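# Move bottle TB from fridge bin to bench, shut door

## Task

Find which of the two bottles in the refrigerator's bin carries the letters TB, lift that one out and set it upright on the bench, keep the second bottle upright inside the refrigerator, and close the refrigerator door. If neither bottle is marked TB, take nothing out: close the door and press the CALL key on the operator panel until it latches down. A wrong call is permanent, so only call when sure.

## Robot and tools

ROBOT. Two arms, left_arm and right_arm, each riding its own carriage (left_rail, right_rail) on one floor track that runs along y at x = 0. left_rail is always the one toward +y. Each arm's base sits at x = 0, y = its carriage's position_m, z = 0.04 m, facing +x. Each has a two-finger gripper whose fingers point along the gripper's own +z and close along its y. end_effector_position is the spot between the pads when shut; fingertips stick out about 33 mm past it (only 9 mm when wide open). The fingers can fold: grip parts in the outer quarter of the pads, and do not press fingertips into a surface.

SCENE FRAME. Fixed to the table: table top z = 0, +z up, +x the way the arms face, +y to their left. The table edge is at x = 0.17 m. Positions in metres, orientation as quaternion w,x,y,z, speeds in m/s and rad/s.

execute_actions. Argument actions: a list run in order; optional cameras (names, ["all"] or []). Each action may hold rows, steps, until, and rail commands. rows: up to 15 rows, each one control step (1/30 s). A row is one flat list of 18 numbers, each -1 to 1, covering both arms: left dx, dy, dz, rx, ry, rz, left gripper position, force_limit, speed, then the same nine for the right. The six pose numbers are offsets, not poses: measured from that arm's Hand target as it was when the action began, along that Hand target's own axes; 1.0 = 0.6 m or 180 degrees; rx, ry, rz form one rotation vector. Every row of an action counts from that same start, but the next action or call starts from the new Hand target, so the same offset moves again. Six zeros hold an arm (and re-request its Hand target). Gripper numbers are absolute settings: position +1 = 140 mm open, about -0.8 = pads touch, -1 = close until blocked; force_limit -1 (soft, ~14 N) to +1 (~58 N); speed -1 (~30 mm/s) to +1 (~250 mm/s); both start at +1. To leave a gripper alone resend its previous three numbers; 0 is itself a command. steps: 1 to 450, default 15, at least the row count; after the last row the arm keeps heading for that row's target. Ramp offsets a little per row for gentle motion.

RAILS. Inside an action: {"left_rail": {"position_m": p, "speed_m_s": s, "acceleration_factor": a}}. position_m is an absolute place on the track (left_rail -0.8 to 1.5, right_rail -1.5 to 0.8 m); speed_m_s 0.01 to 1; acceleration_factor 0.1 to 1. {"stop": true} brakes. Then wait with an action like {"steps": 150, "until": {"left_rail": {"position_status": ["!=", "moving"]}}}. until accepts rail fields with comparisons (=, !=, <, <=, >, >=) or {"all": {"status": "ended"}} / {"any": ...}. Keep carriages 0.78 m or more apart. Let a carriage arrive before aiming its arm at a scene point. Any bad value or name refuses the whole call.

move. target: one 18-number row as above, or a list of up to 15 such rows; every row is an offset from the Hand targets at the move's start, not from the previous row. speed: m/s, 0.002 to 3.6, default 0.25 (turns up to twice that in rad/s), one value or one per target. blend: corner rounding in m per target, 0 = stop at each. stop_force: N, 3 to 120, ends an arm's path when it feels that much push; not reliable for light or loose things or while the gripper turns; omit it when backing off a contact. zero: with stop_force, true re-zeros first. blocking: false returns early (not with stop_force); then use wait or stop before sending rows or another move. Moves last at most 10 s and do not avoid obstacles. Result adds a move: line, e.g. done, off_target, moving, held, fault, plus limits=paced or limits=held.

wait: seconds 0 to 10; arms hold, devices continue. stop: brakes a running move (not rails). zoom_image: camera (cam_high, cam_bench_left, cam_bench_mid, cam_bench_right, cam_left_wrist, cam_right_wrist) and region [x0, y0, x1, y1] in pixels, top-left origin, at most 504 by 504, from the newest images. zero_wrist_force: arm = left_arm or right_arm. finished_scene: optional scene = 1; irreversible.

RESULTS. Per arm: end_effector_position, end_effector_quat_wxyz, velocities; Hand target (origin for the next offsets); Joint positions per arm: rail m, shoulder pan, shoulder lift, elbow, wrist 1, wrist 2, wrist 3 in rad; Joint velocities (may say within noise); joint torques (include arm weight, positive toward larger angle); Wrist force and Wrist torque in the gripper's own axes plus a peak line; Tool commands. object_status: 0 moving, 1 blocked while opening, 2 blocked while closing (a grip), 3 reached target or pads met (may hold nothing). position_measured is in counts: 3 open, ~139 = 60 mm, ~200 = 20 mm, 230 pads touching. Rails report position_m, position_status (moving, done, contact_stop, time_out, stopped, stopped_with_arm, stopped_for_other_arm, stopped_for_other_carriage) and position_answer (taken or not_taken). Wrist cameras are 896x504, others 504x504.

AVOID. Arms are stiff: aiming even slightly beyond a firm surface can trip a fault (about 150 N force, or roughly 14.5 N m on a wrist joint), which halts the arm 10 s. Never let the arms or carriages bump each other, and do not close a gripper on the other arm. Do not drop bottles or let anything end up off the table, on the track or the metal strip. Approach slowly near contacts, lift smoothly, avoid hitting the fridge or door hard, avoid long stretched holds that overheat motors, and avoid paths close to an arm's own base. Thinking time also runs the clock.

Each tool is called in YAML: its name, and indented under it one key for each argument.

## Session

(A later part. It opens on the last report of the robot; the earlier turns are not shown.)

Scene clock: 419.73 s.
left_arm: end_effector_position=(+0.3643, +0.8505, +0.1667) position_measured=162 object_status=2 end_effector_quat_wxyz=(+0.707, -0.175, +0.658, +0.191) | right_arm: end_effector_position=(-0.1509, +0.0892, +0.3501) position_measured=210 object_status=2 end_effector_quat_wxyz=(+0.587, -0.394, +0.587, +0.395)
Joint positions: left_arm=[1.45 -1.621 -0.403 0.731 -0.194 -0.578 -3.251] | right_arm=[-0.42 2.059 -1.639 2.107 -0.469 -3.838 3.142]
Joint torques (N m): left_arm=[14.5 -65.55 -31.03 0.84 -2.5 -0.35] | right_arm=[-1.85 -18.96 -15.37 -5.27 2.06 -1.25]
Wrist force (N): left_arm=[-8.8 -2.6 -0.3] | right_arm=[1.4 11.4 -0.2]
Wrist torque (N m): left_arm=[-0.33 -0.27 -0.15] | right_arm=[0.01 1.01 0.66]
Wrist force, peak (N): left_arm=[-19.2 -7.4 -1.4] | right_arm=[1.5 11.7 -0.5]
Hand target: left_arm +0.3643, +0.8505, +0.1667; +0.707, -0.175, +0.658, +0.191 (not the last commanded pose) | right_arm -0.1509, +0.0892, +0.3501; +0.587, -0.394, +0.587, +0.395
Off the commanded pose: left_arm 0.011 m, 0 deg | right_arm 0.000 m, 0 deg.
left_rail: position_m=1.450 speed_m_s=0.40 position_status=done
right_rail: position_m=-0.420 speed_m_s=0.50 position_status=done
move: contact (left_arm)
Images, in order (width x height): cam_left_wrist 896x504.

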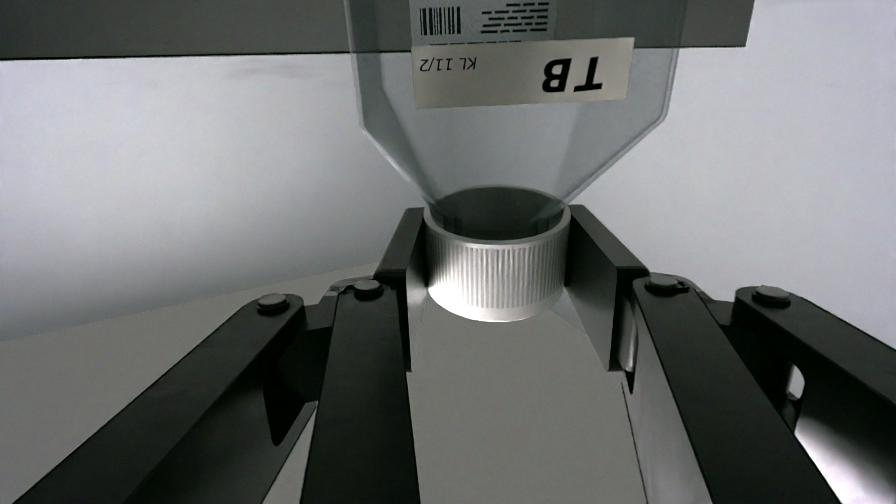

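execute_actions:
  actions:
    - {"rows":[[-0.001,0,0,0,0,0,-0.98,1,-1,0,0,0,0,0,0,-1,0.4,-1]],"steps":20}
    - {"rows":[[0,0,0,0,0,0,-0.2,1,-1,0,0,0,0,0,0,-1,0.4,-1]],"steps":60}
  cameras: ["cam_left_wrist"]

Scene clock: 428.77 s.
left_arm: end_effector_position=(+0.3642, +0.8504, +0.1673) position_measured=154 object_status=3 end_effector_quat_wxyz=(+0.707, -0.175, +0.658, +0.191) | right_arm: end_effector_position=(-0.1509, +0.0892, +0.3501) position_measured=210 object_status=2 end_effector_quat_wxyz=(+0.587, -0.394, +0.587, +0.395)
Joint positions: left_arm=[1.45 -1.621 -0.404 0.731 -0.193 -0.578 -3.251] | right_arm=[-0.42 2.059 -1.639 2.107 -0.469 -3.838 3.142]
Joint torques (N m): left_arm=[-9.78 -63.11 -23.01 1.07 -0.05 2.73] | right_arm=[-1.12 -19.54 -15.72 -5.27 2.37 -1.17]
Wrist force (N): left_arm=[-1.0 -1.5 -0.2] | right_arm=[1.5 11.3 -0.3]
Wrist torque (N m): left_arm=[-0.39 -0.26 -0.18] | right_arm=[-0.02 0.99 0.66]
Wrist force, peak (N): left_arm=[-9.3 -2.7 0.0] | right_arm=[1.4 11.7 -0.2]
Hand target: left_arm +0.3642, +0.8504, +0.1673; +0.707, -0.175, +0.658, +0.191 | right_arm -0.1509, +0.0892, +0.3501; +0.587, -0.394, +0.587, +0.395
Off the commanded pose: left_arm 0.000 m, 0 deg | right_arm 0.000 m, 0 deg.
left_rail: position_m=1.450 speed_m_s=0.40 position_status=done
right_rail: position_m=-0.420 speed_m_s=0.50 position_status=done
Images, in order (width x height): cam_left_wrist 896x504.

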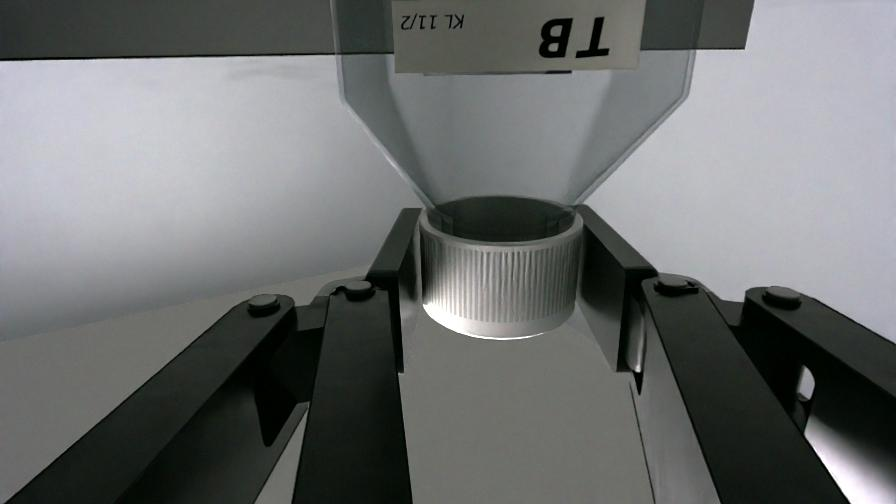

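execute_actions:
  actions:
    - {"rows":[[0,0,0,0,0,0,0.1,1,-1,0,0,0,0,0,0,-1,0.4,-1]],"steps":60}

move:
  target:
    - [0,0,-0.12,0,0,0,0.1,1,-1,0,0,0,0,0,0,-1,0.4,-1]
    - [-0.3,0,-0.28,0,0,0,0.1,1,-1,0,0,0,0,0,0,-1,0.4,-1]
  speed: [0.08,0.2]
  blend: 0.02
  cameras: ["cam_left_wrist","cam_bench_left"]

Scene clock: 433.20 s.
left_arm: end_effector_position=(+0.3642, +0.8504, +0.1673) position_measured=117 object_status=3 end_effector_quat_wxyz=(+0.707, -0.175, +0.658, +0.191) | right_arm: end_effector_position=(-0.1509, +0.0892, +0.3501) position_measured=210 object_status=2 end_effector_quat_wxyz=(+0.587, -0.394, +0.587, +0.395)
Joint positions: left_arm=[1.45 -1.621 -0.404 0.731 -0.193 -0.578 -3.251] | right_arm=[-0.42 2.059 -1.639 2.107 -0.469 -3.838 3.142]
Joint torques (N m): left_arm=[-8.29 -54.24 -6.7 1.36 1.5 2.55] | right_arm=[-0.49 -19.3 -15.39 -5.16 2.53 -1.24]
Wrist force (N): left_arm=[-1.4 -1.7 -0.6] | right_arm=[1.6 11.5 -0.1]
Wrist torque (N m): left_arm=[-0.44 -0.20 -0.18] | right_arm=[0.02 0.98 0.67]
Wrist force, peak (N): left_arm=[-1.6 -1.8 -0.2] | right_arm=[1.6 11.7 -0.2]
Hand target: left_arm +0.3642, +0.8504, +0.1673; +0.707, -0.175, +0.658, +0.191 | right_arm -0.1509, +0.0892, +0.3501; +0.587, -0.394, +0.587, +0.395
Off the commanded pose: left_arm 0.000 m, 0 deg | right_arm 0.000 m, 0 deg.
left_rail: position_m=1.450 speed_m_s=0.40 position_status=done
right_rail: position_m=-0.420 speed_m_s=0.50 position_status=done

Scene clock: 435.77 s.
left_arm: end_effector_position=(+0.2082, +0.7611, +0.3339) position_measured=117 object_status=3 end_effector_quat_wxyz=(+0.703, -0.110, +0.692, +0.120) | right_arm: end_effector_position=(-0.1509, +0.0892, +0.3501) position_measured=210 object_status=2 end_effector_quat_wxyz=(+0.587, -0.394, +0.587, +0.395)
Joint positions: left_arm=[1.45 -1.849 -0.297 0.035 0.292 -0.605 -3.154] | right_arm=[-0.42 2.059 -1.639 2.107 -0.469 -3.838 3.142]
Joint torques (N m): left_arm=[-10.69 -73.26 -32.36 3.46 2.48 3.04] | right_arm=[0.07 -19.66 -15.83 -4.98 2.65 -1.18]
Wrist force (N): left_arm=[-0.9 -1.6 -0.5] | right_arm=[1.4 11.5 -0.3]
Wrist torque (N m): left_arm=[-0.41 -0.28 -0.20] | right_arm=[0.02 1.02 0.67]
Wrist force, peak (N): left_arm=[-2.4 -1.2 -1.4] | right_arm=[1.4 11.7 -0.3]
Hand target: left_arm +0.2080, +0.7595, +0.3345; +0.707, -0.175, +0.658, +0.191 | right_arm -0.1509, +0.0892, +0.3501; +0.587, -0.394, +0.587, +0.395
Off the commanded pose: left_arm 0.002 m, 12 deg | right_arm 0.000 m, 0 deg.
left_rail: position_m=1.450 speed_m_s=0.40 position_status=done
right_rail: position_m=-0.420 speed_m_s=0.50 position_status=done
elbow stopped short (left arm): the move would have taken joint 4 (elbow) straighter than the controller allows.
move: off_target (left_arm)
Images, in order (width x height): cam_bench_left 504x504, cam_left_wrist 896x504.

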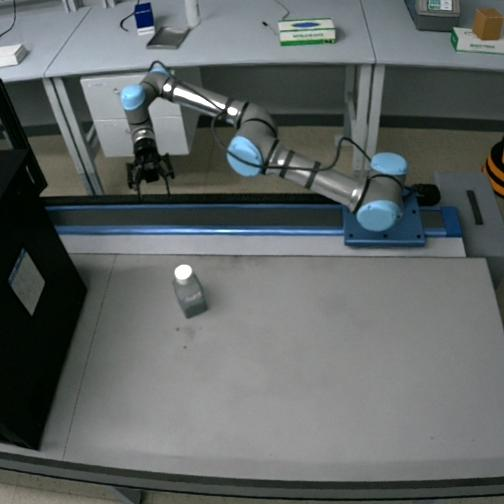

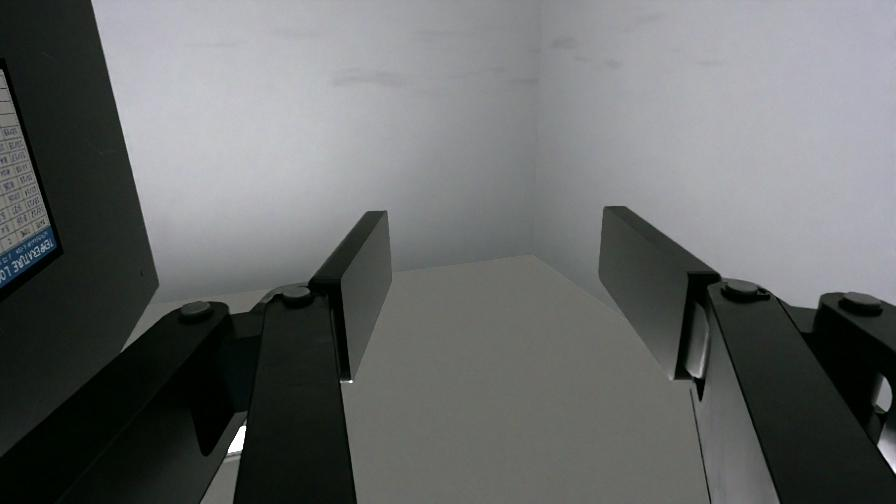

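move:
  target: [0.08,0.142,-0.25,0.166,0,0,0.1,1,-1,0,0,0,0,0,0,-1,0.4,-1]
  speed: 0.2

execute_actions:
  actions:
    - {"left_rail":{"position_m":0.9,"acceleration_factor":0.6,"speed_m_s":0.4},"steps":150,"until":{"left_rail":{"position_status":["!=","moving"]}}}
  cameras: ["cam_left_wrist"]

Scene clock: 441.00 s.
left_arm: end_effector_position=(+0.0388, +0.7605, +0.2760) position_measured=117 object_status=3 end_effector_quat_wxyz=(+0.728, +0.013, +0.685, +0.015) | right_arm: end_effector_position=(-0.1509, +0.0892, +0.3501) position_measured=210 object_status=2 end_effector_quat_wxyz=(+0.587, -0.394, +0.587, +0.395)
Joint positions: left_arm=[1.45 -2.127 -0.576 0.776 -0.084 -0.56 -3.201] | right_arm=[-0.42 2.059 -1.639 2.107 -0.469 -3.838 3.142]
Joint torques (N m): left_arm=[-10.09 -65.57 -6.39 -0.23 1.98 2.36] | right_arm=[-0.83 -19.25 -15.97 -5.04 2.76 -1.05]
Wrist force (N): left_arm=[-1.4 -1.4 -0.3] | right_arm=[1.5 11.3 -0.3]
Wrist torque (N m): left_arm=[-0.37 -0.18 -0.04] | right_arm=[-0.01 1.00 0.66]
Wrist force, peak (N): left_arm=[-0.9 -2.8 -0.3] | right_arm=[1.3 11.7 -0.3]
Hand target: left_arm +0.0388, +0.7605, +0.2759; +0.728, +0.013, +0.685, +0.015 | right_arm -0.1509, +0.0892, +0.3501; +0.587, -0.394, +0.587, +0.395
Off the commanded pose: left_arm 0.000 m, 0 deg | right_arm 0.000 m, 0 deg.
left_rail: position_m=1.450 speed_m_s=0.40 position_status=done
right_rail: position_m=-0.420 speed_m_s=0.50 position_status=done
move: done

Scene clock: 443.77 s.
left_arm: end_effector_position=(+0.0388, +0.2105, +0.2760) position_measured=117 object_status=3 end_effector_quat_wxyz=(+0.728, +0.013, +0.685, +0.015) | right_arm: end_effector_position=(-0.1508, +0.0893, +0.3501) position_measured=227 object_status=0 end_effector_quat_wxyz=(+0.587, -0.394, +0.587, +0.395)
Joint positions: left_arm=[0.9 -2.127 -0.576 0.776 -0.084 -0.56 -3.2] | right_arm=[-0.42 2.059 -1.639 2.107 -0.469 -3.838 3.142]
Joint torques (N m): left_arm=[13.84 -54.33 -31.13 3.46 -1.65 2.79] | right_arm=[1.19 -13.16 -33.15 1.07 -0.16 -1.07]
Wrist force (N): left_arm=[-1.9 -1.3 -0.5] | right_arm=[-2.5 -0.3 1.0]
Wrist torque (N m): left_arm=[-0.34 -0.07 -0.07] | right_arm=[0.58 0.94 0.64]
Wrist force, peak (N): left_arm=[12.4 69.5 -5.6] | right_arm=[-12.9 3.9 -55.4]
Hand target: left_arm +0.0388, +0.2105, +0.2759; +0.728, +0.013, +0.685, +0.015 | right_arm -0.1509, +0.0893, +0.3501; +0.587, -0.394, +0.587, +0.395
Tool commands: left_gripper/position=+0.1 left_gripper/force_limit=+1.0 left_gripper/speed=-1.0 right_gripper/position=-1.0 right_gripper/force_limit=+0.4 right_gripper/speed=-1.0
Off the commanded pose: left_arm 0.000 m, 0 deg | right_arm 0.000 m, 0 deg.
left_rail: position_m=0.900 speed_m_s=0.40 position_status=done
right_rail: position_m=-0.420 speed_m_s=0.50 position_status=done
Images, in order (width x height): cam_left_wrist 896x504.

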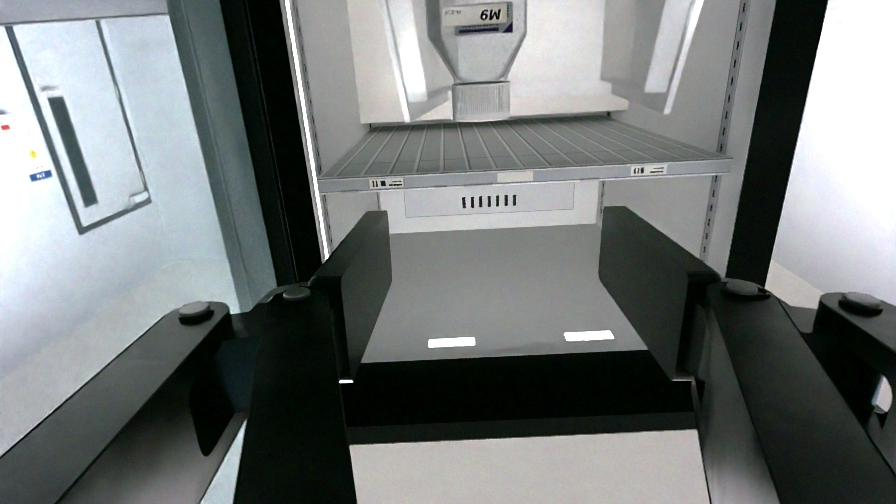

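execute_actions:
  actions: []
  cameras: ["cam_right_wrist","cam_bench_mid","cam_high","cam_left_wrist"]

Scene clock: 445.87 s.
left_arm: end_effector_position=(+0.0388, +0.2105, +0.2759) position_measured=117 object_status=3 end_effector_quat_wxyz=(+0.728, +0.013, +0.685, +0.015) | right_arm: end_effector_position=(-0.1509, +0.0892, +0.3501) position_measured=227 object_status=2 end_effector_quat_wxyz=(+0.587, -0.394, +0.587, +0.395)
Joint positions: left_arm=[0.9 -2.127 -0.576 0.776 -0.084 -0.56 -3.2] | right_arm=[-0.42 2.059 -1.639 2.107 -0.469 -3.838 3.142]
Joint velocities: within noise
Joint torques (N m): left_arm=[14.75 -50.63 -34.01 2.98 -1.59 2.64] | right_arm=[6.02 -14.21 -31.81 0.93 -2.26 -1.18]
Wrist force (N): left_arm=[-1.8 -1.1 -0.1] | right_arm=[-2.6 -0.1 0.8]
Wrist torque (N m): left_arm=[-0.30 -0.10 -0.07] | right_arm=[0.56 0.93 0.64]
Wrist force, peak (N): left_arm=[-2.3 -1.0 0.1] | right_arm=[-2.8 -0.2 1.0]
Hand target: left_arm +0.0388, +0.2105, +0.2759; +0.728, +0.013, +0.685, +0.015 | right_arm -0.1509, +0.0892, +0.3501; +0.587, -0.394, +0.587, +0.395
Tool commands: left_gripper/position=+0.1 left_gripper/force_limit=+1.0 left_gripper/speed=-1.0 right_gripper/position=-1.0 right_gripper/force_limit=+0.4 right_gripper/speed=-1.0
Off the commanded pose: left_arm 0.000 m, 0 deg | right_arm 0.000 m, 0 deg.
left_rail: position_m=0.900 speed_m_s=0.40 position_status=done
right_rail: position_m=-0.420 speed_m_s=0.50 position_status=done
Images, in order (width x height): cam_high 504x504, cam_bench_mid 504x504, cam_left_wrist 896x504, cam_right_wrist 896x504.

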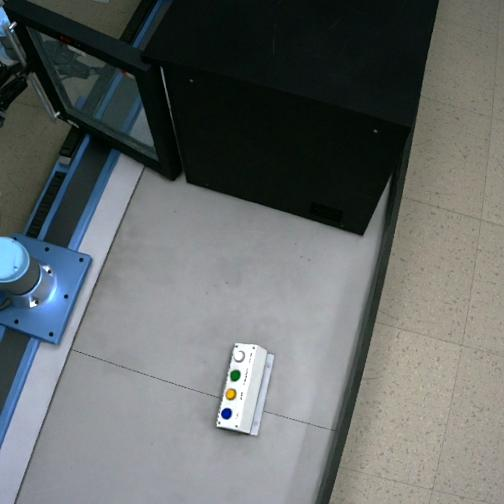

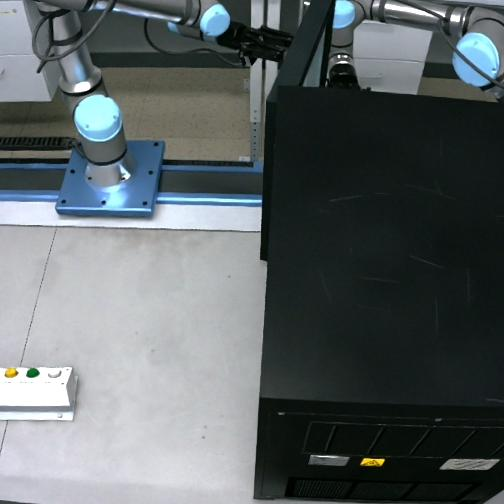

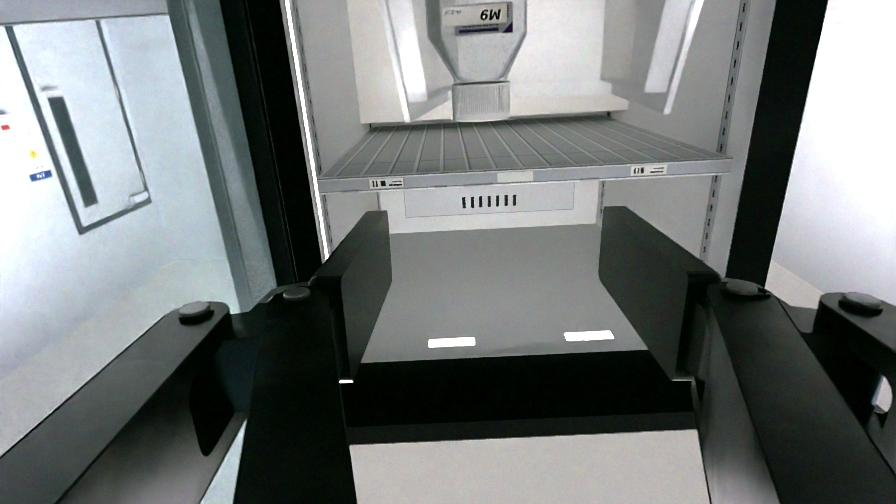

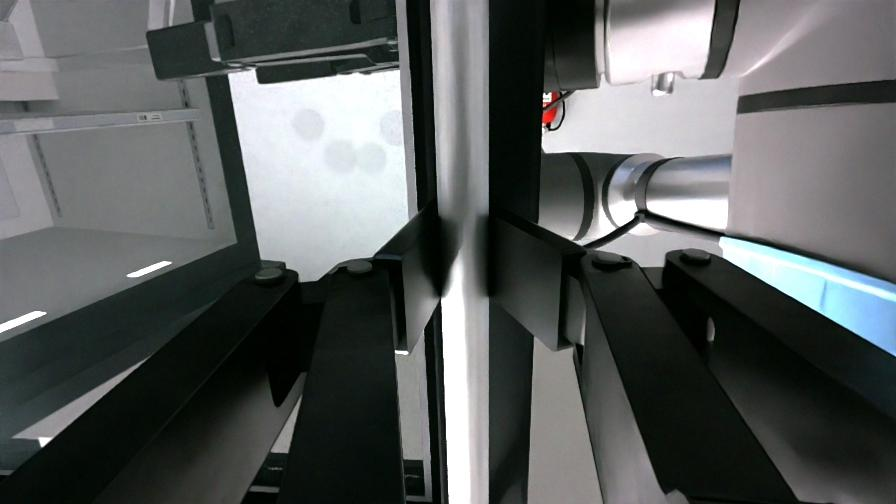

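execute_actions:
  actions:
    - {"left_rail":{"position_m":0.95,"speed_m_s":0.05},"steps":90,"until":{"left_rail":{"position_status":["!=","moving"]}}}
  cameras: ["cam_right_wrist","cam_left_wrist"]

Scene clock: 458.77 s.
left_arm: end_effector_position=(+0.0388, +0.2605, +0.2759) position_measured=117 object_status=3 end_effector_quat_wxyz=(+0.728, +0.013, +0.685, +0.015) | right_arm: end_effector_position=(-0.1509, +0.0892, +0.3501) position_measured=227 object_status=2 end_effector_quat_wxyz=(+0.587, -0.394, +0.587, +0.395)
Joint positions: left_arm=[0.95 -2.127 -0.576 0.776 -0.084 -0.56 -3.2] | right_arm=[-0.42 2.059 -1.639 2.107 -0.469 -3.838 3.142]
Joint torques (N m): left_arm=[7.59 -50.79 -31.75 3.44 -1.77 2.38] | right_arm=[6.31 -13.62 -27.89 1.03 -2.08 -1.99]
Wrist force (N): left_arm=[-1.7 -0.9 -0.3] | right_arm=[-2.4 -0.1 0.9]
Wrist torque (N m): left_arm=[-0.26 -0.12 -0.07] | right_arm=[0.58 0.90 0.63]
Wrist force, peak (N): left_arm=[-1.9 -1.8 -0.1] | right_arm=[-2.9 0.1 1.0]
Hand target: left_arm +0.0388, +0.2605, +0.2759; +0.728, +0.013, +0.685, +0.015 | right_arm -0.1509, +0.0892, +0.3501; +0.587, -0.394, +0.587, +0.395
Tool commands: left_gripper/position=+0.1 left_gripper/force_limit=+1.0 left_gripper/speed=-1.0 right_gripper/position=-1.0 right_gripper/force_limit=+0.4 right_gripper/speed=-1.0
Off the commanded pose: left_arm 0.000 m, 0 deg | right_arm 0.000 m, 0 deg.
left_rail: position_m=0.950 speed_m_s=0.05 position_status=done
right_rail: position_m=-0.420 speed_m_s=0.50 position_status=done
Images, in order (width x height): cam_left_wrist 896x504, cam_right_wrist 896x504.

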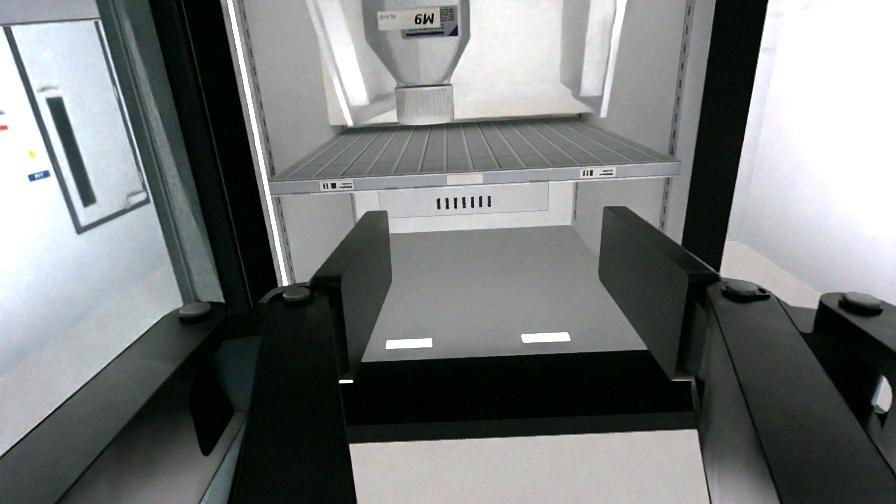

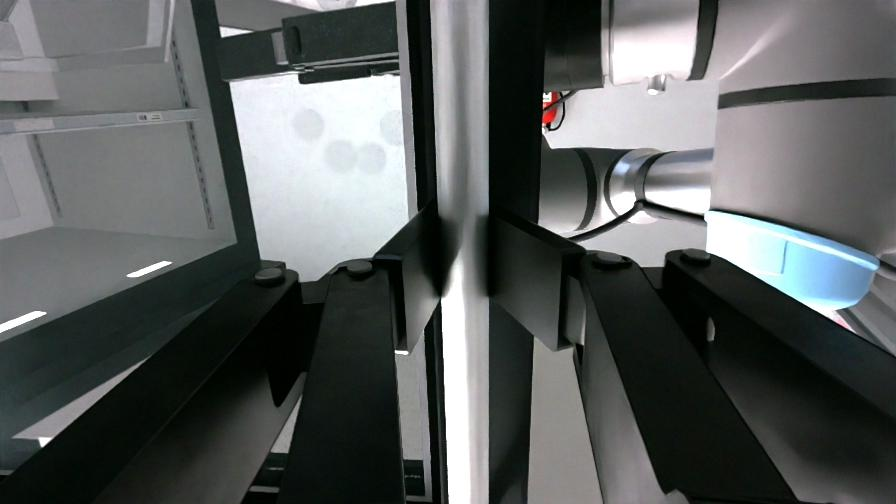

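move:
  target: [0.218,0,-0.012,0,0,0,-1,-1,-1,0,0,0,0,0,0,-1,0.4,-1]
  speed: 0.15
  cameras: ["cam_left_wrist"]

Scene clock: 465.53 s.
left_arm: end_effector_position=(+0.0397, +0.2657, +0.1451) position_measured=230 object_status=3 end_effector_quat_wxyz=(+0.728, +0.013, +0.685, +0.015) | right_arm: end_effector_position=(-0.1509, +0.0892, +0.3501) position_measured=227 object_status=2 end_effector_quat_wxyz=(+0.587, -0.394, +0.587, +0.395)
Joint positions: left_arm=[0.95 -2.13 -0.461 0.901 -0.323 -0.563 -3.2] | right_arm=[-0.42 2.059 -1.639 2.107 -0.469 -3.838 3.142]
Joint torques (N m): left_arm=[-11.07 -51.8 -5.39 -0.18 1.83 3] | right_arm=[6.65 -13.76 -26.38 1.07 -1.95 -1.88]
Wrist force (N): left_arm=[-1.5 -0.7 -0.4] | right_arm=[-2.5 -0.2 1.0]
Wrist torque (N m): left_arm=[-0.22 -0.14 -0.14] | right_arm=[0.54 0.90 0.64]
Wrist force, peak (N): left_arm=[-3.4 -0.7 -0.2] | right_arm=[-2.7 0.0 1.1]
Hand target: left_arm +0.0397, +0.2657, +0.1451; +0.728, +0.013, +0.685, +0.015 | right_arm -0.1509, +0.0892, +0.3501; +0.587, -0.394, +0.587, +0.395
Off the commanded pose: left_arm 0.000 m, 0 deg | right_arm 0.000 m, 0 deg.
left_rail: position_m=0.950 speed_m_s=0.05 position_status=done
right_rail: position_m=-0.420 speed_m_s=0.50 position_status=done
move: done
Images, in order (width x height): cam_left_wrist 896x504.

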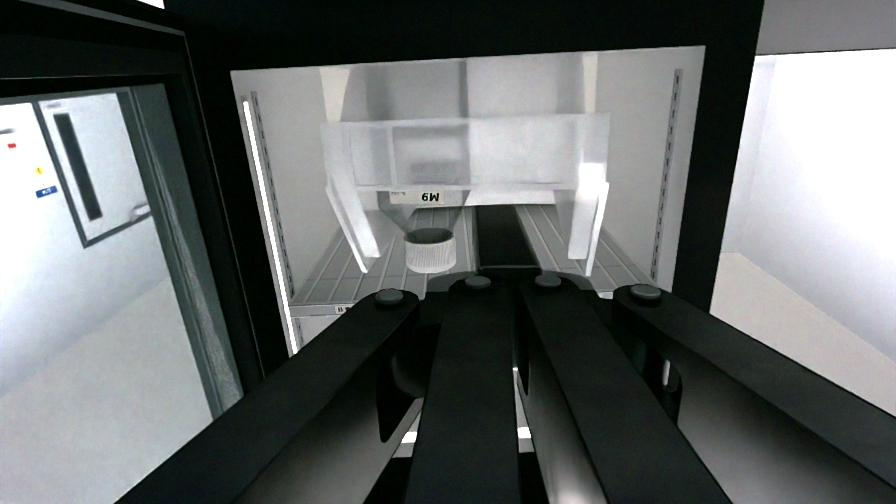

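move:
  target: [0.008,-0.01,0.208,0,0,0,-1,-1,-1,0,0,0,0,0,0,-1,0.4,-1]
  speed: 0.1

move:
  target: [0.012,-0.01,0.2,0,0,0,-1,-1,-1,0,0,0,0,0,0,-1,0.4,-1]
  speed: 0.03
  stop_force: 12
  cameras: ["cam_left_wrist"]

Scene clock: 472.70 s.
left_arm: end_effector_position=(+0.1643, +0.2600, +0.1477) position_measured=230 object_status=3 end_effector_quat_wxyz=(+0.728, +0.013, +0.685, +0.015) | right_arm: end_effector_position=(-0.1509, +0.0892, +0.3501) position_measured=227 object_status=2 end_effector_quat_wxyz=(+0.587, -0.394, +0.587, +0.395)
Joint positions: left_arm=[0.95 -1.97 -0.533 1.042 -0.352 -0.404 -3.247] | right_arm=[-0.42 2.059 -1.639 2.107 -0.469 -3.838 3.142]
Joint torques (N m): left_arm=[14.48 -67.57 -4.43 3.47 1.68 -2.75] | right_arm=[5.37 -12.48 -25.92 0.76 -1.89 -1.63]
Wrist force (N): left_arm=[-2.1 -0.7 -0.2] | right_arm=[-2.6 -0.2 0.9]
Wrist torque (N m): left_arm=[-0.24 -0.03 -0.05] | right_arm=[0.54 0.94 0.64]
Wrist force, peak (N): left_arm=[-1.7 -0.8 -1.8] | right_arm=[-2.8 -0.3 1.0]
Hand target: left_arm +0.1645, +0.2600, +0.1477; +0.728, +0.013, +0.685, +0.015 | right_arm -0.1509, +0.0892, +0.3501; +0.587, -0.394, +0.587, +0.395
Off the commanded pose: left_arm 0.000 m, 0 deg | right_arm 0.000 m, 0 deg.
left_rail: position_m=0.950 speed_m_s=0.05 position_status=done
right_rail: position_m=-0.420 speed_m_s=0.50 position_status=done
move: done

Scene clock: 477.77 s.
left_arm: end_effector_position=(+0.2848, +0.2543, +0.1477) position_measured=230 object_status=3 end_effector_quat_wxyz=(+0.728, +0.013, +0.685, +0.015) | right_arm: end_effector_position=(-0.1509, +0.0892, +0.3501) position_measured=227 object_status=2 end_effector_quat_wxyz=(+0.587, -0.394, +0.587, +0.395)
Joint positions: left_arm=[0.95 -1.8 -0.527 1.038 -0.246 -0.238 -3.359] | right_arm=[-0.42 2.059 -1.639 2.107 -0.469 -3.838 3.142]
Joint torques (N m): left_arm=[17.18 -49.38 -30.75 3.21 2.32 -2.56] | right_arm=[5.77 -13.07 -26.36 1.05 -1.67 -1.71]
Wrist force (N): left_arm=[-3.4 -1.1 -2.0] | right_arm=[-2.5 -0.4 0.8]
Wrist torque (N m): left_arm=[-0.35 0.03 -0.06] | right_arm=[0.54 0.92 0.64]
Wrist force, peak (N): left_arm=[-3.4 -1.3 -2.4] | right_arm=[-3.0 -0.2 0.8]
Hand target: left_arm +0.2848, +0.2543, +0.1477; +0.728, +0.013, +0.685, +0.015 | right_arm -0.1509, +0.0892, +0.3501; +0.587, -0.394, +0.587, +0.395
Off the commanded pose: left_arm 0.000 m, 0 deg | right_arm 0.000 m, 0 deg.
left_rail: position_m=0.950 speed_m_s=0.05 position_status=done
right_rail: position_m=-0.420 speed_m_s=0.50 position_status=done
move: done
Images, in order (width x height): cam_left_wrist 896x504.

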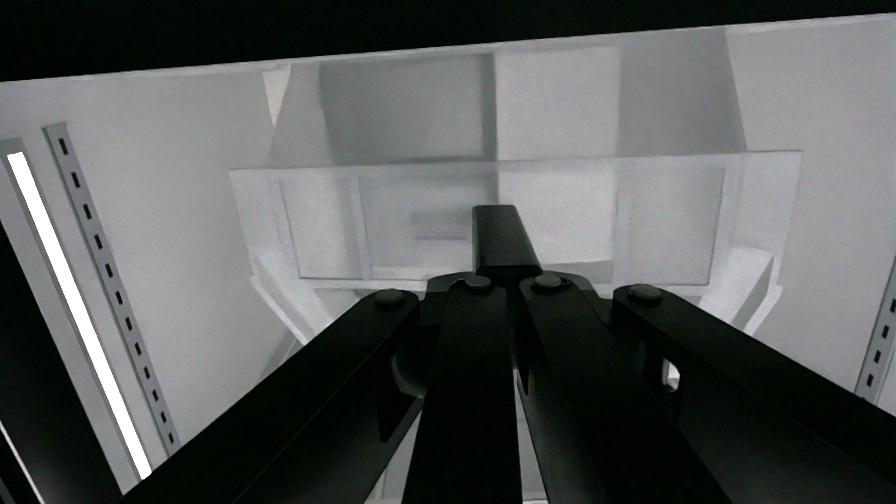

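move:
  target:
    - [0,0,-0.4,0,0,0,-1,-1,-1,0,0,0,0,0,0,-1,0.4,-1]
    - [-0.22,0,-0.41,0,0,0,-1,-1,-1,0,0,0,0,0,0,-1,0.4,-1]
  speed: 0.15
  blend: 0.02
  cameras: ["cam_left_wrist"]

Scene clock: 485.37 s.
left_arm: end_effector_position=(+0.0311, +0.2489, +0.2641) position_measured=230 object_status=3 end_effector_quat_wxyz=(+0.728, +0.013, +0.685, +0.015) | right_arm: end_effector_position=(-0.1509, +0.0892, +0.3501) position_measured=227 object_status=2 end_effector_quat_wxyz=(+0.587, -0.394, +0.587, +0.395)
Joint positions: left_arm=[0.95 -2.128 -0.521 0.7 -0.063 -0.56 -3.2] | right_arm=[-0.42 2.059 -1.639 2.107 -0.469 -3.838 3.142]
Joint torques (N m): left_arm=[-7.44 -51.79 -32.35 3.74 -2.12 -2.58] | right_arm=[6.18 -13.38 -26.16 1.11 -1.44 -1.64]
Wrist force (N): left_arm=[-1.7 -1.0 -0.2] | right_arm=[-2.6 0.0 0.8]
Wrist torque (N m): left_arm=[-0.30 -0.11 -0.17] | right_arm=[0.61 0.93 0.64]
Wrist force, peak (N): left_arm=[-3.4 -1.5 -2.4] | right_arm=[-3.0 -0.2 0.9]
Hand target: left_arm +0.0311, +0.2489, +0.2642; +0.728, +0.013, +0.685, +0.015 | right_arm -0.1509, +0.0892, +0.3501; +0.587, -0.394, +0.587, +0.395
Off the commanded pose: left_arm 0.000 m, 0 deg | right_arm 0.000 m, 0 deg.
left_rail: position_m=0.950 speed_m_s=0.05 position_status=done
right_rail: position_m=-0.420 speed_m_s=0.50 position_status=done
move: done
Images, in order (width x height): cam_left_wrist 896x504.

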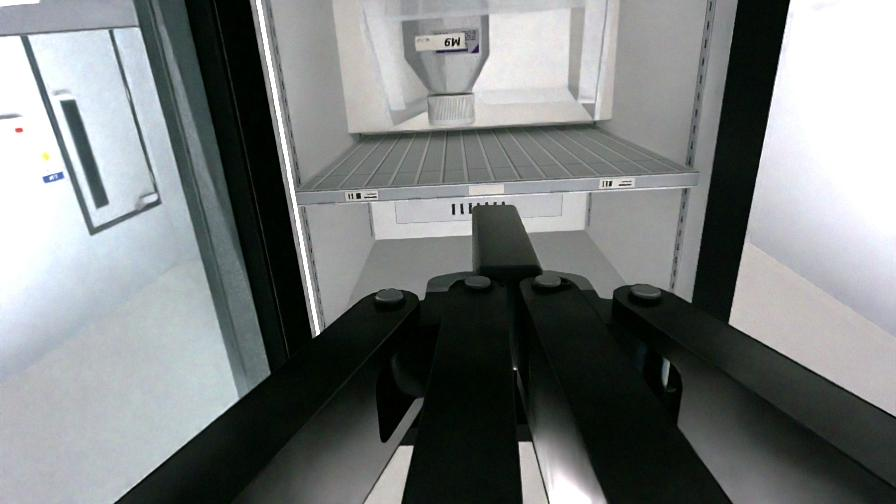

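execute_actions:
  actions:
    - {"left_rail":{"position_m":1.4,"speed_m_s":0.4},"steps":150,"until":{"left_rail":{"position_status":["!=","moving"]}}}
  cameras: ["cam_right_wrist"]

Scene clock: 489.37 s.
left_arm: end_effector_position=(+0.0311, +0.6989, +0.2642) position_measured=230 object_status=3 end_effector_quat_wxyz=(+0.728, +0.013, +0.685, +0.015) | right_arm: end_effector_position=(-0.1509, +0.0892, +0.3501) position_measured=227 object_status=2 end_effector_quat_wxyz=(+0.587, -0.394, +0.587, +0.395)
Joint positions: left_arm=[1.4 -2.127 -0.521 0.7 -0.063 -0.56 -3.2] | right_arm=[-0.42 2.059 -1.639 2.107 -0.469 -3.838 3.142]
Joint torques (N m): left_arm=[11.81 -60.21 -24.91 1.57 -0.08 -2.27] | right_arm=[5.22 -12.73 -25.73 1.07 -1.36 -1.6]
Wrist force (N): left_arm=[-2.0 -1.3 -0.1] | right_arm=[-2.6 -0.3 1.0]
Wrist torque (N m): left_arm=[-0.34 -0.04 -0.17] | right_arm=[0.53 0.92 0.64]
Wrist force, peak (N): left_arm=[-1.9 -3.0 0.1] | right_arm=[-2.9 -0.3 1.1]
Hand target: left_arm +0.0311, +0.6989, +0.2642; +0.728, +0.013, +0.685, +0.015 | right_arm -0.1509, +0.0892, +0.3501; +0.587, -0.394, +0.587, +0.395
Tool commands: left_gripper/position=-1.0 left_gripper/force_limit=-1.0 left_gripper/speed=-1.0 right_gripper/position=-1.0 right_gripper/force_limit=+0.4 right_gripper/speed=-1.0
Off the commanded pose: left_arm 0.000 m, 0 deg | right_arm 0.000 m, 0 deg.
left_rail: position_m=1.400 speed_m_s=0.40 position_status=done
right_rail: position_m=-0.420 speed_m_s=0.50 position_status=done
Images, in order (width x height): cam_right_wrist 896x504.

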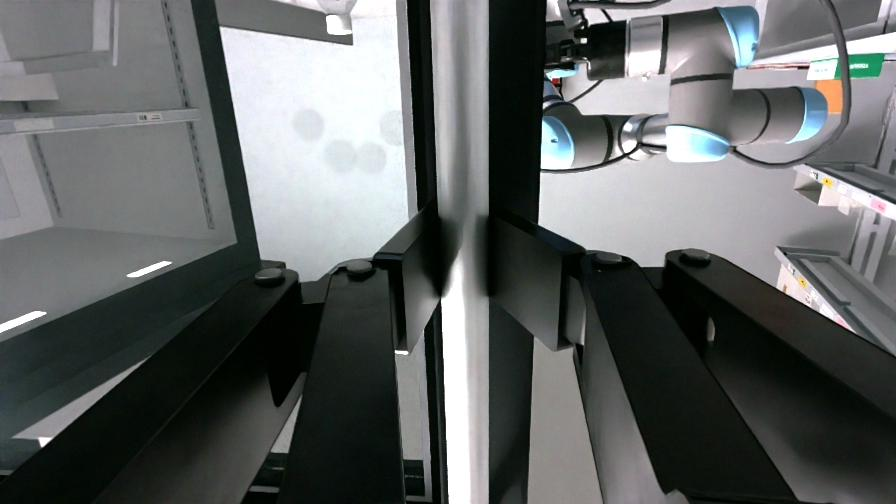

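move:
  target:
    - [0,0,0,0,0,0,-1,-1,-1,0,0.0235,0.12,0.033,0,0,-1,0.4,-1]
    - [0,0,0,0,0,0,-1,-1,-1,0,0.026,0.242,0.067,0,0,-1,0.4,-1]
    - [0,0,0,0,0,0,-1,-1,-1,0,0.007,0.363,0.1,0,0,-1,0.4,-1]
    - [0,0,0,0,0,0,-1,-1,-1,0,-0.033,0.479,0.133,0,0,-1,0.4,-1]
  speed: 0.08
  blend: 0.02
  cameras: ["cam_right_wrist","cam_bench_mid"]

Scene clock: 500.27 s.
left_arm: end_effector_position=(+0.0311, +0.6989, +0.2642) position_measured=230 object_status=3 end_effector_quat_wxyz=(+0.728, +0.013, +0.685, +0.015) | right_arm: end_effector_position=(-0.0241, +0.3479, +0.3503) position_measured=255 object_status=0 end_effector_quat_wxyz=(+0.656, -0.264, +0.656, +0.265)
Joint positions: left_arm=[1.4 -2.127 -0.521 0.7 -0.063 -0.56 -3.2] | right_arm=[-0.42 1.771 -1.036 1.342 -0.307 -3.707 3.142]
Joint torques (N m): left_arm=[5.68 -67.44 -8.71 0.03 1.93 -2.17] | right_arm=[-9.32 -38.41 -32.51 1.59 2.3 1.73]
Wrist force (N): left_arm=[-2.0 -1.2 0.1] | right_arm=[-7.1 -0.3 1.2]
Wrist torque (N m): left_arm=[-0.33 -0.04 -0.17] | right_arm=[0.38 1.21 0.63]
Wrist force, peak (N): left_arm=[-2.3 -1.3 0.3] | right_arm=[-8.7 -4.6 3.5]
Hand target: left_arm +0.0311, +0.6989, +0.2642; +0.728, +0.013, +0.685, +0.015 | right_arm -0.0241, +0.3479, +0.3503; +0.656, -0.264, +0.656, +0.265
Off the commanded pose: left_arm 0.000 m, 0 deg | right_arm 0.000 m, 0 deg.
left_rail: position_m=1.400 speed_m_s=0.40 position_status=done
right_rail: position_m=-0.420 speed_m_s=0.50 position_status=done
move: done
Images, in order (width x height): cam_bench_mid 504x504, cam_right_wrist 896x504.

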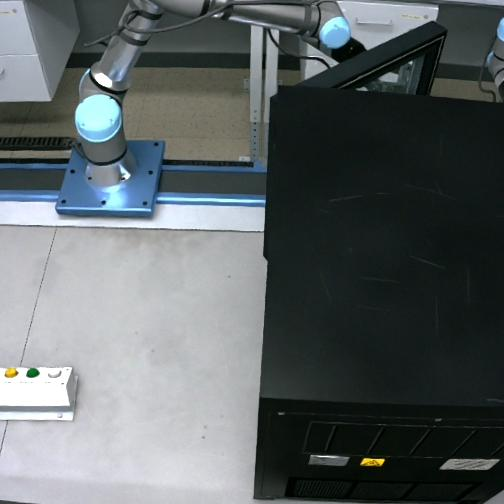

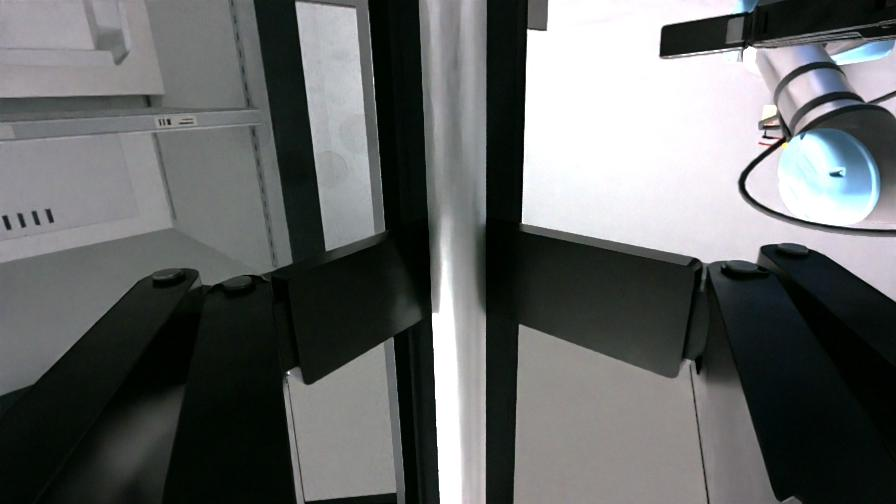

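move:
  target:
    - [0,0,0,0,0,0,-1,-1,-1,0,0.0235,0.12,0.033,0,0,-1,0.4,-1]
    - [0,0,0,0,0,0,-1,-1,-1,0,0.026,0.242,0.067,0,0,-1,0.4,-1]
    - [0,0,0,0,0,0,-1,-1,-1,0,0.007,0.363,0.1,0,0,-1,0.4,-1]
    - [0,0,0,0,0,0,-1,-1,-1,0,-0.033,0.479,0.133,0,0,-1,0.4,-1]
  speed: [0.08,0.08,0.08,0.05]
  blend: 0.02
  cameras: ["cam_right_wrist","cam_bench_mid"]

Scene clock: 516.33 s.
left_arm: end_effector_position=(+0.0311, +0.6989, +0.2642) position_measured=230 object_status=3 end_effector_quat_wxyz=(+0.728, +0.013, +0.685, +0.015) | right_arm: end_effector_position=(+0.0399, +0.4236, +0.3495) position_measured=255 object_status=3 end_effector_quat_wxyz=(+0.675, -0.214, +0.673, +0.214)
Joint positions: left_arm=[1.4 -2.127 -0.521 0.7 -0.063 -0.56 -3.2] | right_arm=[-0.42 1.691 -0.798 0.948 -0.155 -3.637 3.137]
Joint torques (N m): left_arm=[-3.51 -68.23 -8.9 0.2 1.92 -1.77] | right_arm=[16.09 -54.68 -22.29 -1.96 -0.01 -0.23]
Wrist force (N): left_arm=[-1.8 -1.2 0.0] | right_arm=[-4.7 -20.1 3.9]
Wrist torque (N m): left_arm=[-0.33 -0.09 -0.17] | right_arm=[-1.18 0.91 0.67]
Wrist force, peak (N): left_arm=[-2.3 -1.4 0.4] | right_arm=[-8.9 -58.3 3.2]
Hand target: left_arm +0.0311, +0.6989, +0.2642; +0.728, +0.013, +0.685, +0.015 | right_arm +0.0399, +0.4236, +0.3495; +0.675, -0.214, +0.673, +0.214 (not the last commanded pose)
Tool commands: left_gripper/position=-1.0 left_gripper/force_limit=-1.0 left_gripper/speed=-1.0 right_gripper/position=-1.0 right_gripper/force_limit=+0.403922 right_gripper/speed=-1.0
Off the commanded pose: left_arm 0.000 m, 0 deg | right_arm 0.191 m, 15 deg.
TORQUE FAULT: the external load on joint 6 (wrist 2) of the right arm reached its load limit, and that arm stopped for 10 seconds. A torque fault puts only its own arm into a fault stop. That arm's remaining commands of this call were not run. Before the stop ended, the hold on joint 6 (wrist 2) of that arm was turned back by 0.5 degrees, the way its load pushed it. That arm's target is now where it stood when the stop ended, not its last command. That arm keeps its grip as last carried out and accepts commands again: back off and push less far. That arm stops again whenever a joint's load reaches its limit.
left_rail: position_m=1.400 speed_m_s=0.40 position_status=done
right_rail: position_m=-0.420 speed_m_s=0.50 position_status=done
move: fault (right_arm); path passed 1 of 4 targets
Images, in order (width x height): cam_bench_mid 504x504, cam_right_wrist 896x504.

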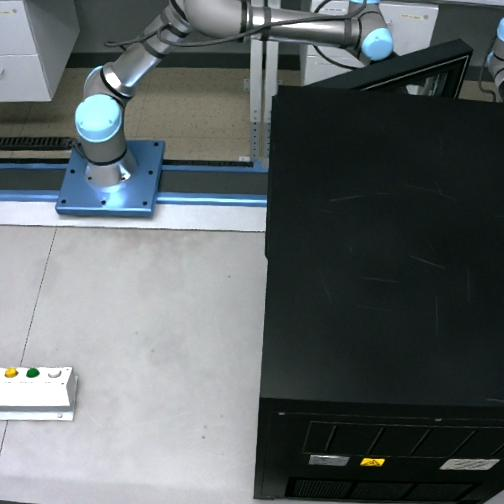

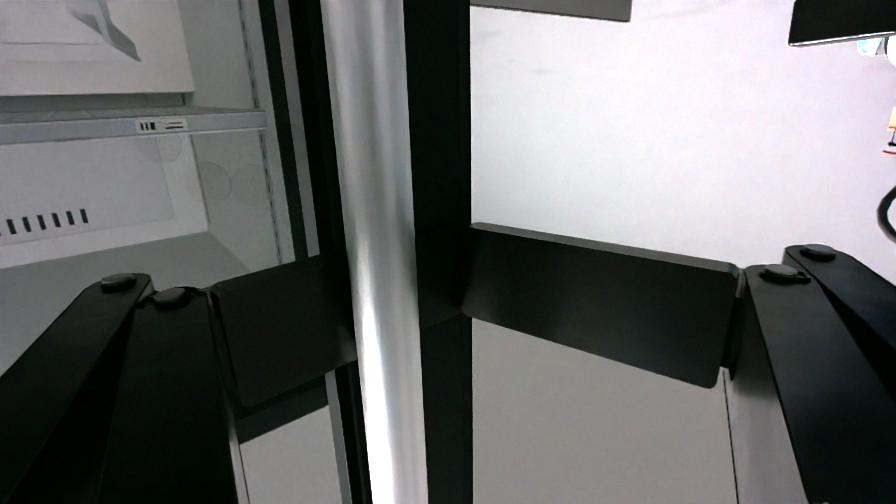

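move:
  target: [0,0,0,0,0,0,-1,-1,-1,0,-0.025,-0.05,0,0,0,-1,0.4,-1]
  speed: 0.03
  cameras: ["cam_right_wrist"]

Scene clock: 538.07 s.
left_arm: end_effector_position=(+0.0311, +0.6989, +0.2642) position_measured=230 object_status=3 end_effector_quat_wxyz=(+0.728, +0.013, +0.685, +0.015) | right_arm: end_effector_position=(+0.0225, +0.4000, +0.3492) position_measured=255 object_status=3 end_effector_quat_wxyz=(+0.673, -0.219, +0.672, +0.219)
Joint positions: left_arm=[1.4 -2.127 -0.521 0.7 -0.063 -0.56 -3.2] | right_arm=[-0.42 1.718 -0.857 1.051 -0.198 -3.624 3.137]
Joint torques (N m): left_arm=[-8.19 -69.71 -7.89 0.08 1.67 -1.58] | right_arm=[-7.15 -56.04 -26.69 -1.26 0.68 -0.18]
Wrist force (N): left_arm=[-1.7 -0.8 0.0] | right_arm=[-11.2 5.1 8.5]
Wrist torque (N m): left_arm=[-0.25 -0.10 -0.17] | right_arm=[-2.85 1.71 0.46]
Wrist force, peak (N): left_arm=[-2.1 -1.6 -0.1] | right_arm=[5.7 37.7 8.3]
Hand target: left_arm +0.0311, +0.6989, +0.2642; +0.728, +0.013, +0.685, +0.015 | right_arm +0.0225, +0.4000, +0.3492; +0.673, -0.219, +0.672, +0.219 (not the last commanded pose)
Tool commands: left_gripper/position=-1.0 left_gripper/force_limit=-1.0 left_gripper/speed=-1.0 right_gripper/position=-1.0 right_gripper/force_limit=+0.403922 right_gripper/speed=-1.0
Off the commanded pose: left_arm 0.000 m, 0 deg | right_arm 0.006 m, 1 deg.
TORQUE FAULT: the external load on joint 6 (wrist 2) of the right arm reached its load limit, and that arm stopped for 10 seconds. A torque fault puts only its own arm into a fault stop. That arm's remaining commands of this call were not run. Before the stop ended, the hold on joint 6 (wrist 2) of that arm was turned back by 0.5 degrees, the way its load pushed it. That arm's target is now where it stood when the stop ended, not its last command. That arm keeps its grip as last carried out and accepts commands again: back off and push less far. That arm stops again whenever a joint's load reaches its limit.
left_rail: position_m=1.400 speed_m_s=0.40 position_status=done
right_rail: position_m=-0.420 speed_m_s=0.50 position_status=done
move: fault (right_arm)
Images, in order (width x height): cam_right_wrist 896x504.

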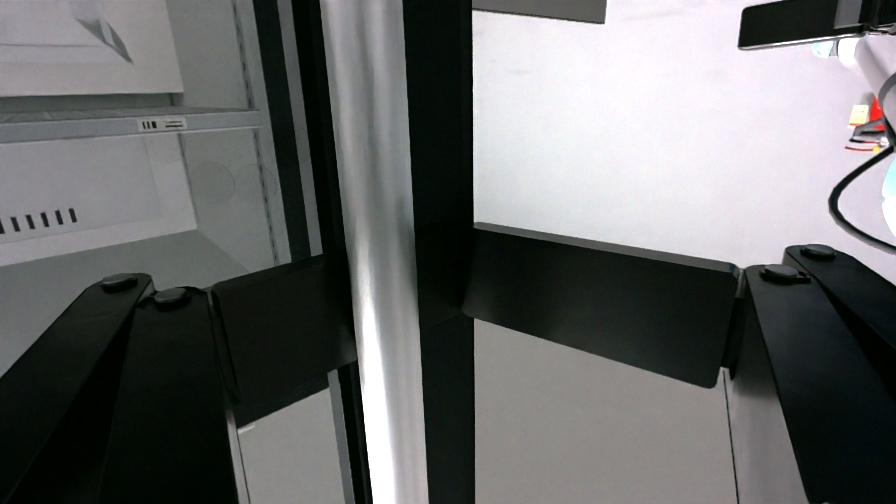

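execute_actions:
  actions:
    - {"rows":[[0,0,0,0,0,0,-1,-1,-1,0,0,0,0,0,0,-0.2,0.4,-1]],"steps":75}
  cameras: ["cam_right_wrist","cam_bench_mid"]

Scene clock: 543.13 s.
left_arm: end_effector_position=(+0.0311, +0.6989, +0.2642) position_measured=230 object_status=3 end_effector_quat_wxyz=(+0.728, +0.013, +0.685, +0.015) | right_arm: end_effector_position=(+0.0225, +0.4000, +0.3492) position_measured=154 object_status=3 end_effector_quat_wxyz=(+0.673, -0.219, +0.672, +0.219)
Joint positions: left_arm=[1.4 -2.127 -0.521 0.7 -0.063 -0.56 -3.2] | right_arm=[-0.42 1.718 -0.857 1.051 -0.198 -3.624 3.137]
Joint torques (N m): left_arm=[-7.95 -67.9 -7.72 0.19 1.84 -1.29] | right_arm=[0.07 -49.17 -24.22 -1.16 -2.28 -0.23]
Wrist force (N): left_arm=[-1.8 -1.0 0.2] | right_arm=[-8.0 -0.2 -0.8]
Wrist torque (N m): left_arm=[-0.29 -0.08 -0.17] | right_arm=[0.42 1.36 0.65]
Wrist force, peak (N): left_arm=[-2.2 -1.4 -0.1] | right_arm=[-5.7 20.5 2.8]
Hand target: left_arm +0.0311, +0.6989, +0.2642; +0.728, +0.013, +0.685, +0.015 | right_arm +0.0225, +0.4000, +0.3492; +0.673, -0.219, +0.672, +0.219
Off the commanded pose: left_arm 0.000 m, 0 deg | right_arm 0.000 m, 0 deg.
left_rail: position_m=1.400 speed_m_s=0.40 position_status=done
right_rail: position_m=-0.420 speed_m_s=0.50 position_status=done
Images, in order (width x height): cam_bench_mid 504x504, cam_right_wrist 896x504.

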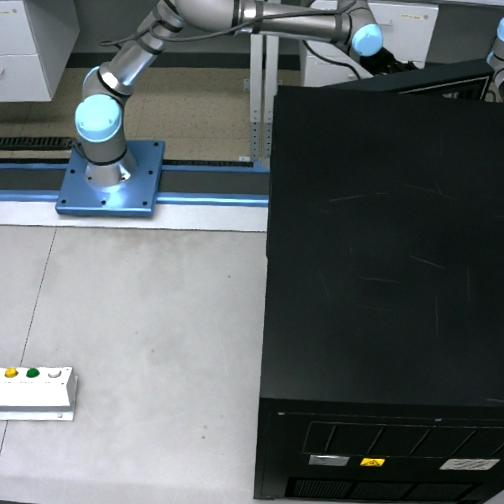

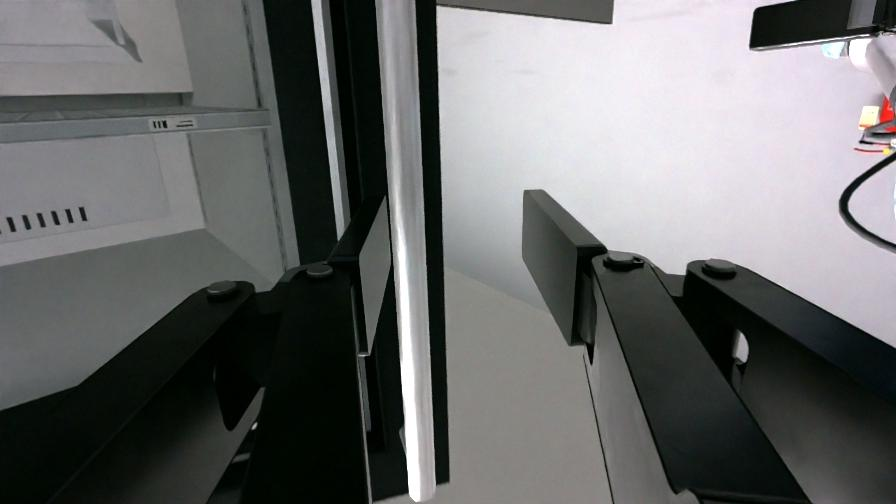

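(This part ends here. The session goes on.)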